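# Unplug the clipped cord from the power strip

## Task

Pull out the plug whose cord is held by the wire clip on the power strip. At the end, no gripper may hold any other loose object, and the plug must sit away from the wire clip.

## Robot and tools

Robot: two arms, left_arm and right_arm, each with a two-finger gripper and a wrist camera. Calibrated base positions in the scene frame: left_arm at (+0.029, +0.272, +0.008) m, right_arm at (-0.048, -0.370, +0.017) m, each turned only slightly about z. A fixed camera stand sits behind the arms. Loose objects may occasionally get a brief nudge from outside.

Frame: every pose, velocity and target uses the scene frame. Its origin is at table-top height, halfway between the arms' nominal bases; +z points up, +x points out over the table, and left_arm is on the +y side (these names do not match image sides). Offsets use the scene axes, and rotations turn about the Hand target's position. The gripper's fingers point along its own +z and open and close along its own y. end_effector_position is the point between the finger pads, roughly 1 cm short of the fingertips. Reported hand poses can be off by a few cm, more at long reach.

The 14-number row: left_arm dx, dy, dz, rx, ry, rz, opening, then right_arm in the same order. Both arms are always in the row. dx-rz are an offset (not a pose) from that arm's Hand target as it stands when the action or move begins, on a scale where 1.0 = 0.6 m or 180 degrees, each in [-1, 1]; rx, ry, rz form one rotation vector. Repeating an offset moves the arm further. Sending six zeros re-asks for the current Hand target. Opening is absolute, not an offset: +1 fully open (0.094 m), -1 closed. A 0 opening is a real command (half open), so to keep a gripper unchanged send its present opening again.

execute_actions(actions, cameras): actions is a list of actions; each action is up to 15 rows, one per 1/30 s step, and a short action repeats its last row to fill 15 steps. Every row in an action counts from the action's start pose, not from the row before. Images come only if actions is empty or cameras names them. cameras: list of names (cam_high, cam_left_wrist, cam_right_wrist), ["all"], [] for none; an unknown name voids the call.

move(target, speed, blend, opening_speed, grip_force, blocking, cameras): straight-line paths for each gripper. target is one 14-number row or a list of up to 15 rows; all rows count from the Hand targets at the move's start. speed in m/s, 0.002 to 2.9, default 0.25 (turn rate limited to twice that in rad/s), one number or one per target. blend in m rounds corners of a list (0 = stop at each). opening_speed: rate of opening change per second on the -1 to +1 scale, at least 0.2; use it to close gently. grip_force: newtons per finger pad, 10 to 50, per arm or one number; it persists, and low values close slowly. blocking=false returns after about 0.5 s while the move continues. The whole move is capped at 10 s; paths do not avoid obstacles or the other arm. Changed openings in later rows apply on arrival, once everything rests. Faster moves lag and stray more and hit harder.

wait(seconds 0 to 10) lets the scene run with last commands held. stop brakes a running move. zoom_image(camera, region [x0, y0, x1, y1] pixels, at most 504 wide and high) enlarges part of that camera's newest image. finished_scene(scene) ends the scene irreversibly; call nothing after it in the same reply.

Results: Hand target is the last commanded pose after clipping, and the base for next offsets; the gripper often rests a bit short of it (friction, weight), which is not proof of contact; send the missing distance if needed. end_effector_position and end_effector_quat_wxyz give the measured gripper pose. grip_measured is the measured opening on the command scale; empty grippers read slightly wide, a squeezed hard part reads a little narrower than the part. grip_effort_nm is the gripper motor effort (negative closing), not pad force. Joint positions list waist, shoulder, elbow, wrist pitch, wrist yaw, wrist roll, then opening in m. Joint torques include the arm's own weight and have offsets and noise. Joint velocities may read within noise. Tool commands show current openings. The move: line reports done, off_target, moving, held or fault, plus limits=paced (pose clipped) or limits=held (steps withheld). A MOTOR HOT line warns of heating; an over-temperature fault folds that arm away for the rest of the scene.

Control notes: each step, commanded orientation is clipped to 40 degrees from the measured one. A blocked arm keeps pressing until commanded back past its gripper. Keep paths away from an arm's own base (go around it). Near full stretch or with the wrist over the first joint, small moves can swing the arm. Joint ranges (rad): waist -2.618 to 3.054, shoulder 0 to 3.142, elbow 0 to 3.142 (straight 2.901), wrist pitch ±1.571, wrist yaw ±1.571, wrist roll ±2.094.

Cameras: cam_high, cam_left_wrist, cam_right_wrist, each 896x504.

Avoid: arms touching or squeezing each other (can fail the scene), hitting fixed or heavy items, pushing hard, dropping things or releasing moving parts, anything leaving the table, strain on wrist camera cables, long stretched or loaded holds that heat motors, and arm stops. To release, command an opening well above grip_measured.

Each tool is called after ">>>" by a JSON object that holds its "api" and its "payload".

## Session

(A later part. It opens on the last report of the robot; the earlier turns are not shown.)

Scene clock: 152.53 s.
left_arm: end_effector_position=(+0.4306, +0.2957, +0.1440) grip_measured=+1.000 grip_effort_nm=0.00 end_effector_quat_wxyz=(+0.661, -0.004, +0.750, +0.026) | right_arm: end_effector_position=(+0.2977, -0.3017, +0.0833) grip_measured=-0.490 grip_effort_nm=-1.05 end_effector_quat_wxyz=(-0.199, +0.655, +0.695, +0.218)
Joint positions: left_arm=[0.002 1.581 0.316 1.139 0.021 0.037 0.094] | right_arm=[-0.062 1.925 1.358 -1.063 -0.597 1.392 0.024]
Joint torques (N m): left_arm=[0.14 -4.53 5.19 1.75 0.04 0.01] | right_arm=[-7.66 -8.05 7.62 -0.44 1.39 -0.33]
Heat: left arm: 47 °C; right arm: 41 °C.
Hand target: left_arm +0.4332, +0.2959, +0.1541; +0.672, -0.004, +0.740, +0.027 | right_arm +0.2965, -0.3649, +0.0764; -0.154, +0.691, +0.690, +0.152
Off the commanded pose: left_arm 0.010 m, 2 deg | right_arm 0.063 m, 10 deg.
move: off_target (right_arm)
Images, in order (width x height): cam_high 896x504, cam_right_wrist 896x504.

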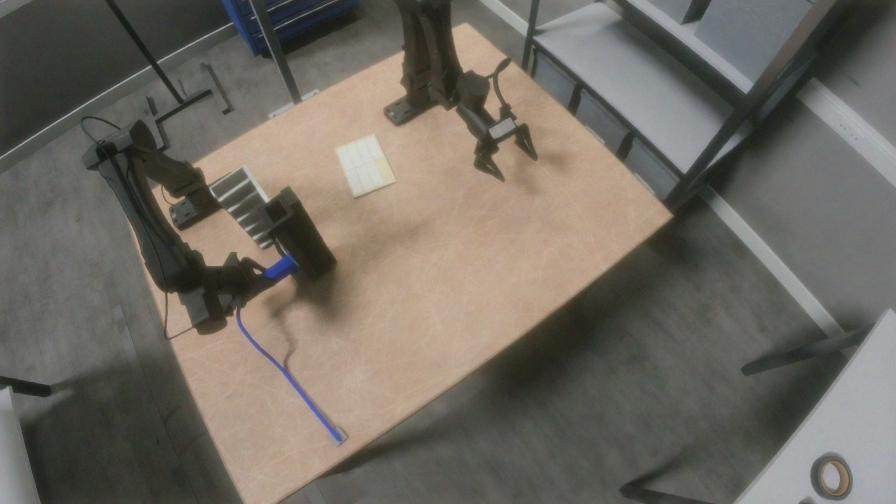

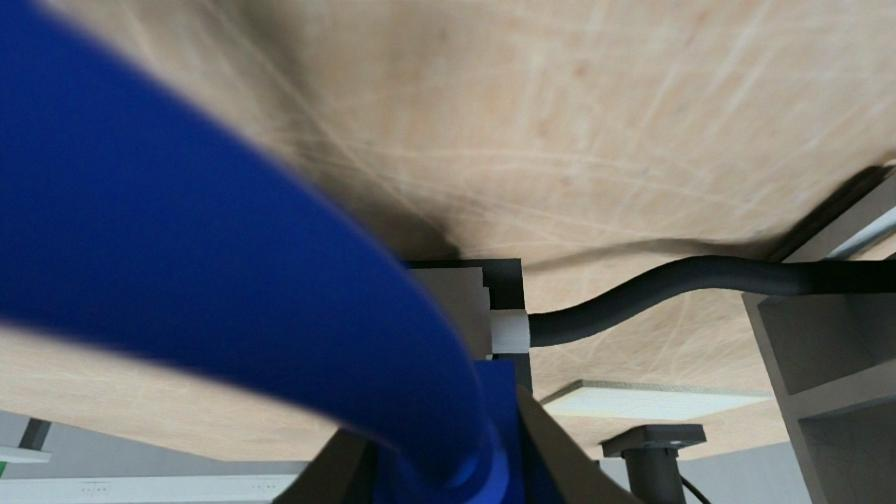

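>>> {"api": "move", "payload": {"target": [[0,0,0,0,0,0,1,0,-0.06,0.005,0,0,0,-0.9]], "cameras": ["cam_right_wrist","cam_high"], "speed": 0.06}}

Scene clock: 156.47 s.
left_arm: end_effector_position=(+0.4306, +0.2957, +0.1440) grip_measured=+1.000 grip_effort_nm=0.00 end_effector_quat_wxyz=(+0.661, -0.004, +0.750, +0.026) | right_arm: end_effector_position=(+0.3004, -0.3934, +0.0779) grip_measured=-0.491 grip_effort_nm=-1.05 end_effector_quat_wxyz=(-0.143, +0.679, +0.700, +0.169)
Joint positions: left_arm=[0.002 1.581 0.316 1.139 0.021 0.037 0.094] | right_arm=[-0.251 1.972 1.457 -1.162 -0.436 1.226 0.024]
Joint torques (N m): left_arm=[0.08 -4.52 5.11 1.74 0 0] | right_arm=[-1.13 -7.41 6.76 -0.32 -0.04 0.14]
Heat: left arm: 47 °C; right arm: 41 °C.
Hand target: left_arm +0.4332, +0.2959, +0.1541; +0.672, -0.004, +0.740, +0.027 | right_arm +0.2966, -0.4008, +0.0794; -0.153, +0.691, +0.690, +0.153
Off the commanded pose: left_arm 0.010 m, 2 deg | right_arm 0.009 m, 3 deg.
move: off_target (right_arm)
Images, in order (width x height): cam_high 896x504, cam_right_wrist 896x504.

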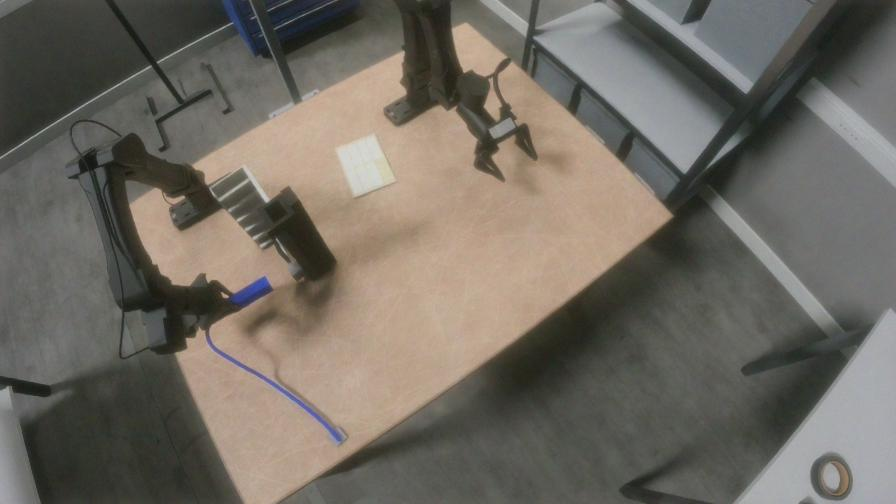

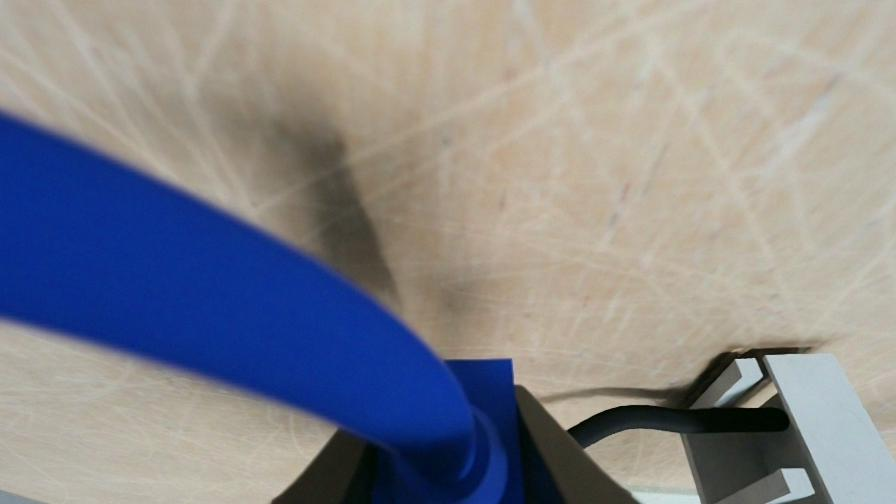

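>>> {"api": "move", "payload": {"target": [[0,0,0,0,0,0,1,0.0,-0.02,-0.075,0,0,0,-0.9],[0,0,0,0,0,0,1,0.0,-0.02,-0.1,0,0,0,-0.9]], "cameras": ["cam_right_wrist","cam_high"], "speed": [0.12,0.03], "blend": 0.003}}

Scene clock: 163.23 s.
left_arm: end_effector_position=(+0.4306, +0.2957, +0.1440) grip_measured=+1.000 grip_effort_nm=0.00 end_effector_quat_wxyz=(+0.661, -0.004, +0.750, +0.026) | right_arm: end_effector_position=(+0.3070, -0.4089, +0.0328) grip_measured=-0.491 grip_effort_nm=-1.05 end_effector_quat_wxyz=(-0.137, +0.680, +0.700, +0.170)
Joint positions: left_arm=[0.002 1.581 0.316 1.139 0.021 0.037 0.094] | right_arm=[-0.285 2.062 1.403 -1.02 -0.427 1.196 0.024]
Joint torques (N m): left_arm=[-0.01 -4.31 5.48 1.71 -0.01 -0.01] | right_arm=[-0.91 -7.27 2.78 0.1 -0.07 0.11]
Heat: left arm: 47 °C; right arm: 42 °C.
Hand target: left_arm +0.4332, +0.2959, +0.1541; +0.672, -0.004, +0.740, +0.027 | right_arm +0.2966, -0.4128, +0.0195; -0.153, +0.691, +0.690, +0.153
Off the commanded pose: left_arm 0.010 m, 2 deg | right_arm 0.017 m, 3 deg.
move: off_target (right_arm)
Images, in order (width x height): cam_high 896x504, cam_right_wrist 896x504.

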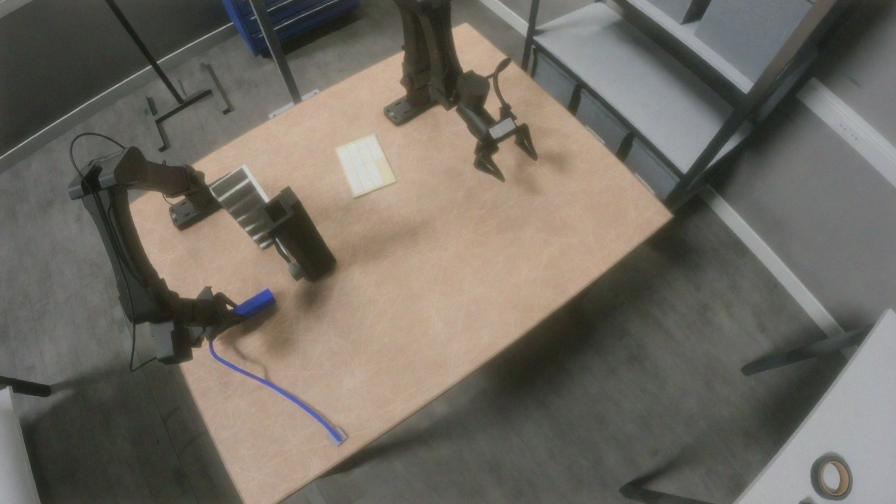

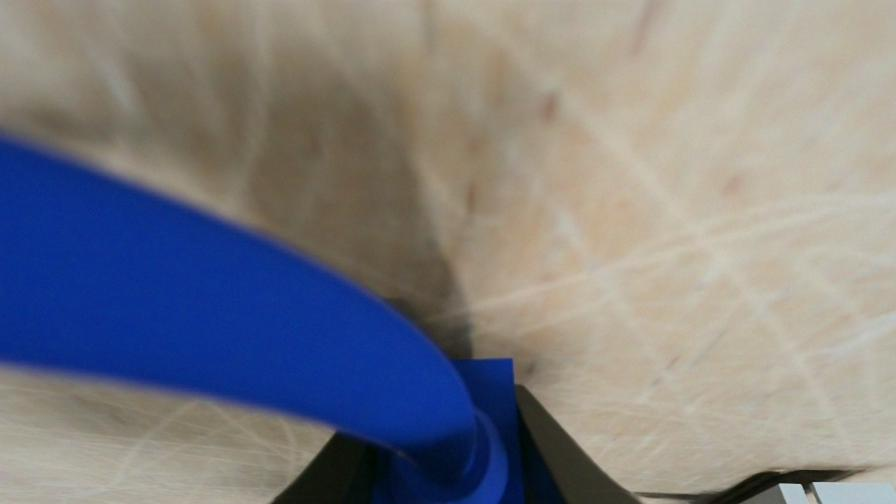

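>>> {"api": "move", "payload": {"target": [0,0,0,0,0,0,1,0.0,0,-0.02,0,0,0,-0.9], "speed": 0.04, "cameras": ["cam_right_wrist"]}}

Scene clock: 167.47 s.
left_arm: end_effector_position=(+0.4306, +0.2957, +0.1440) grip_measured=+1.000 grip_effort_nm=0.00 end_effector_quat_wxyz=(+0.661, -0.004, +0.750, +0.026) | right_arm: end_effector_position=(+0.3067, -0.4078, +0.0285) grip_measured=-0.491 grip_effort_nm=-1.05 end_effector_quat_wxyz=(-0.142, +0.680, +0.696, +0.180)
Joint positions: left_arm=[0.002 1.581 0.316 1.139 0.021 0.037 0.094] | right_arm=[-0.293 2.07 1.388 -1.001 -0.45 1.19 0.024]
Joint torques (N m): left_arm=[0.12 -4.33 5.31 1.73 0 -0.01] | right_arm=[-0.36 -6.38 2.35 0.28 0.16 0.15]
Heat: left arm: 47 °C; right arm: 42 °C.
Hand target: left_arm +0.4332, +0.2959, +0.1541; +0.672, -0.004, +0.740, +0.027 | right_arm +0.2966, -0.4128, +0.0075; -0.153, +0.691, +0.690, +0.153
Off the commanded pose: left_arm 0.010 m, 2 deg | right_arm 0.024 m, 4 deg.
move: off_target (right_arm)
Images, in order (width x height): cam_right_wrist 896x504.

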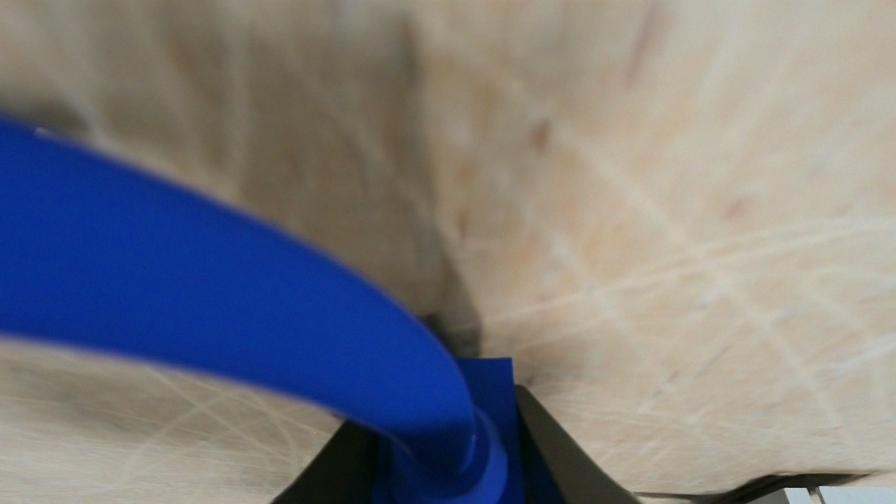

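>>> {"api": "move", "payload": {"target": [[0,0,0,0,0,0,1,0,0,0.01,0,0,0,0.0],[0,0,0,0,0,0,1,0,-0.03,0.27,0,0,0,0.0]], "speed": [0.1,0.2], "opening_speed": 1.0, "cameras": ["cam_right_wrist","cam_high"]}}

Scene clock: 173.53 s.
left_arm: end_effector_position=(+0.4306, +0.2957, +0.1440) grip_measured=+1.000 grip_effort_nm=0.00 end_effector_quat_wxyz=(+0.661, -0.004, +0.750, +0.026) | right_arm: end_effector_position=(+0.2956, -0.4270, +0.1527) grip_measured=-0.003 grip_effort_nm=0.14 end_effector_quat_wxyz=(-0.166, +0.695, +0.684, +0.149)
Joint positions: left_arm=[0.002 1.581 0.316 1.139 0.021 0.037 0.094] | right_arm=[-0.336 2.022 1.824 -1.569 -0.409 1.17 0.047]
Joint torques (N m): left_arm=[-0.23 -4.36 5.34 1.71 -0.01 -0.03] | right_arm=[-0.31 -12.14 6.13 -0.12 -0.18 -0.05]
Heat: left arm: 48 °C; right arm: 41 °C.
Hand target: left_arm +0.4332, +0.2959, +0.1541; +0.672, -0.004, +0.740, +0.027 | right_arm +0.2966, -0.4308, +0.1695; -0.153, +0.691, +0.690, +0.153
Off the commanded pose: left_arm 0.010 m, 2 deg | right_arm 0.017 m, 2 deg.
joint sent to its limit (right arm) — joint 4 (wrist pitch), lower limit. The joint targets still meet the commanded pose.
move: off_target (right_arm)
Images, in order (width x height): cam_high 896x504, cam_right_wrist 896x504.

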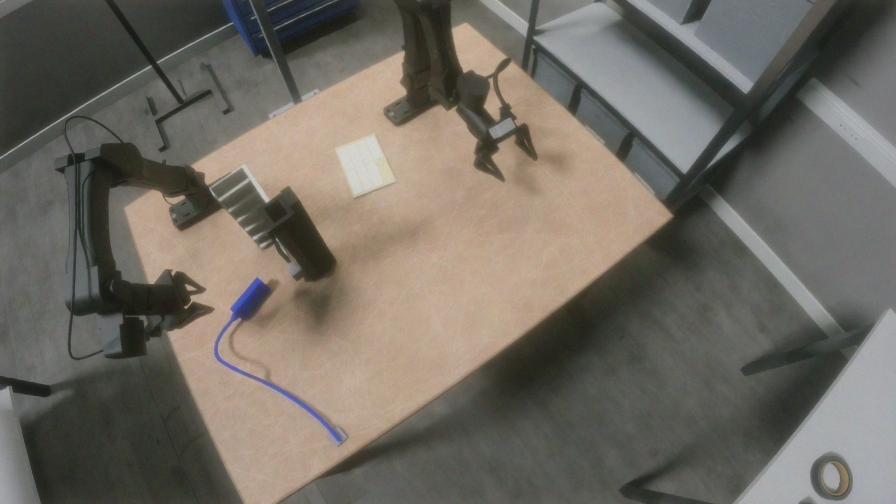

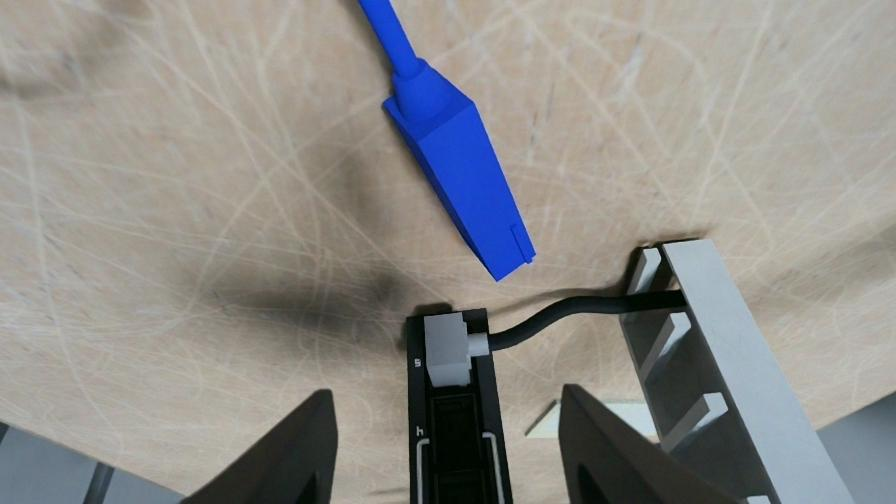

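>>> {"api": "finished_scene", "payload": {"scene": 1}}

The scene is finished: the task was done.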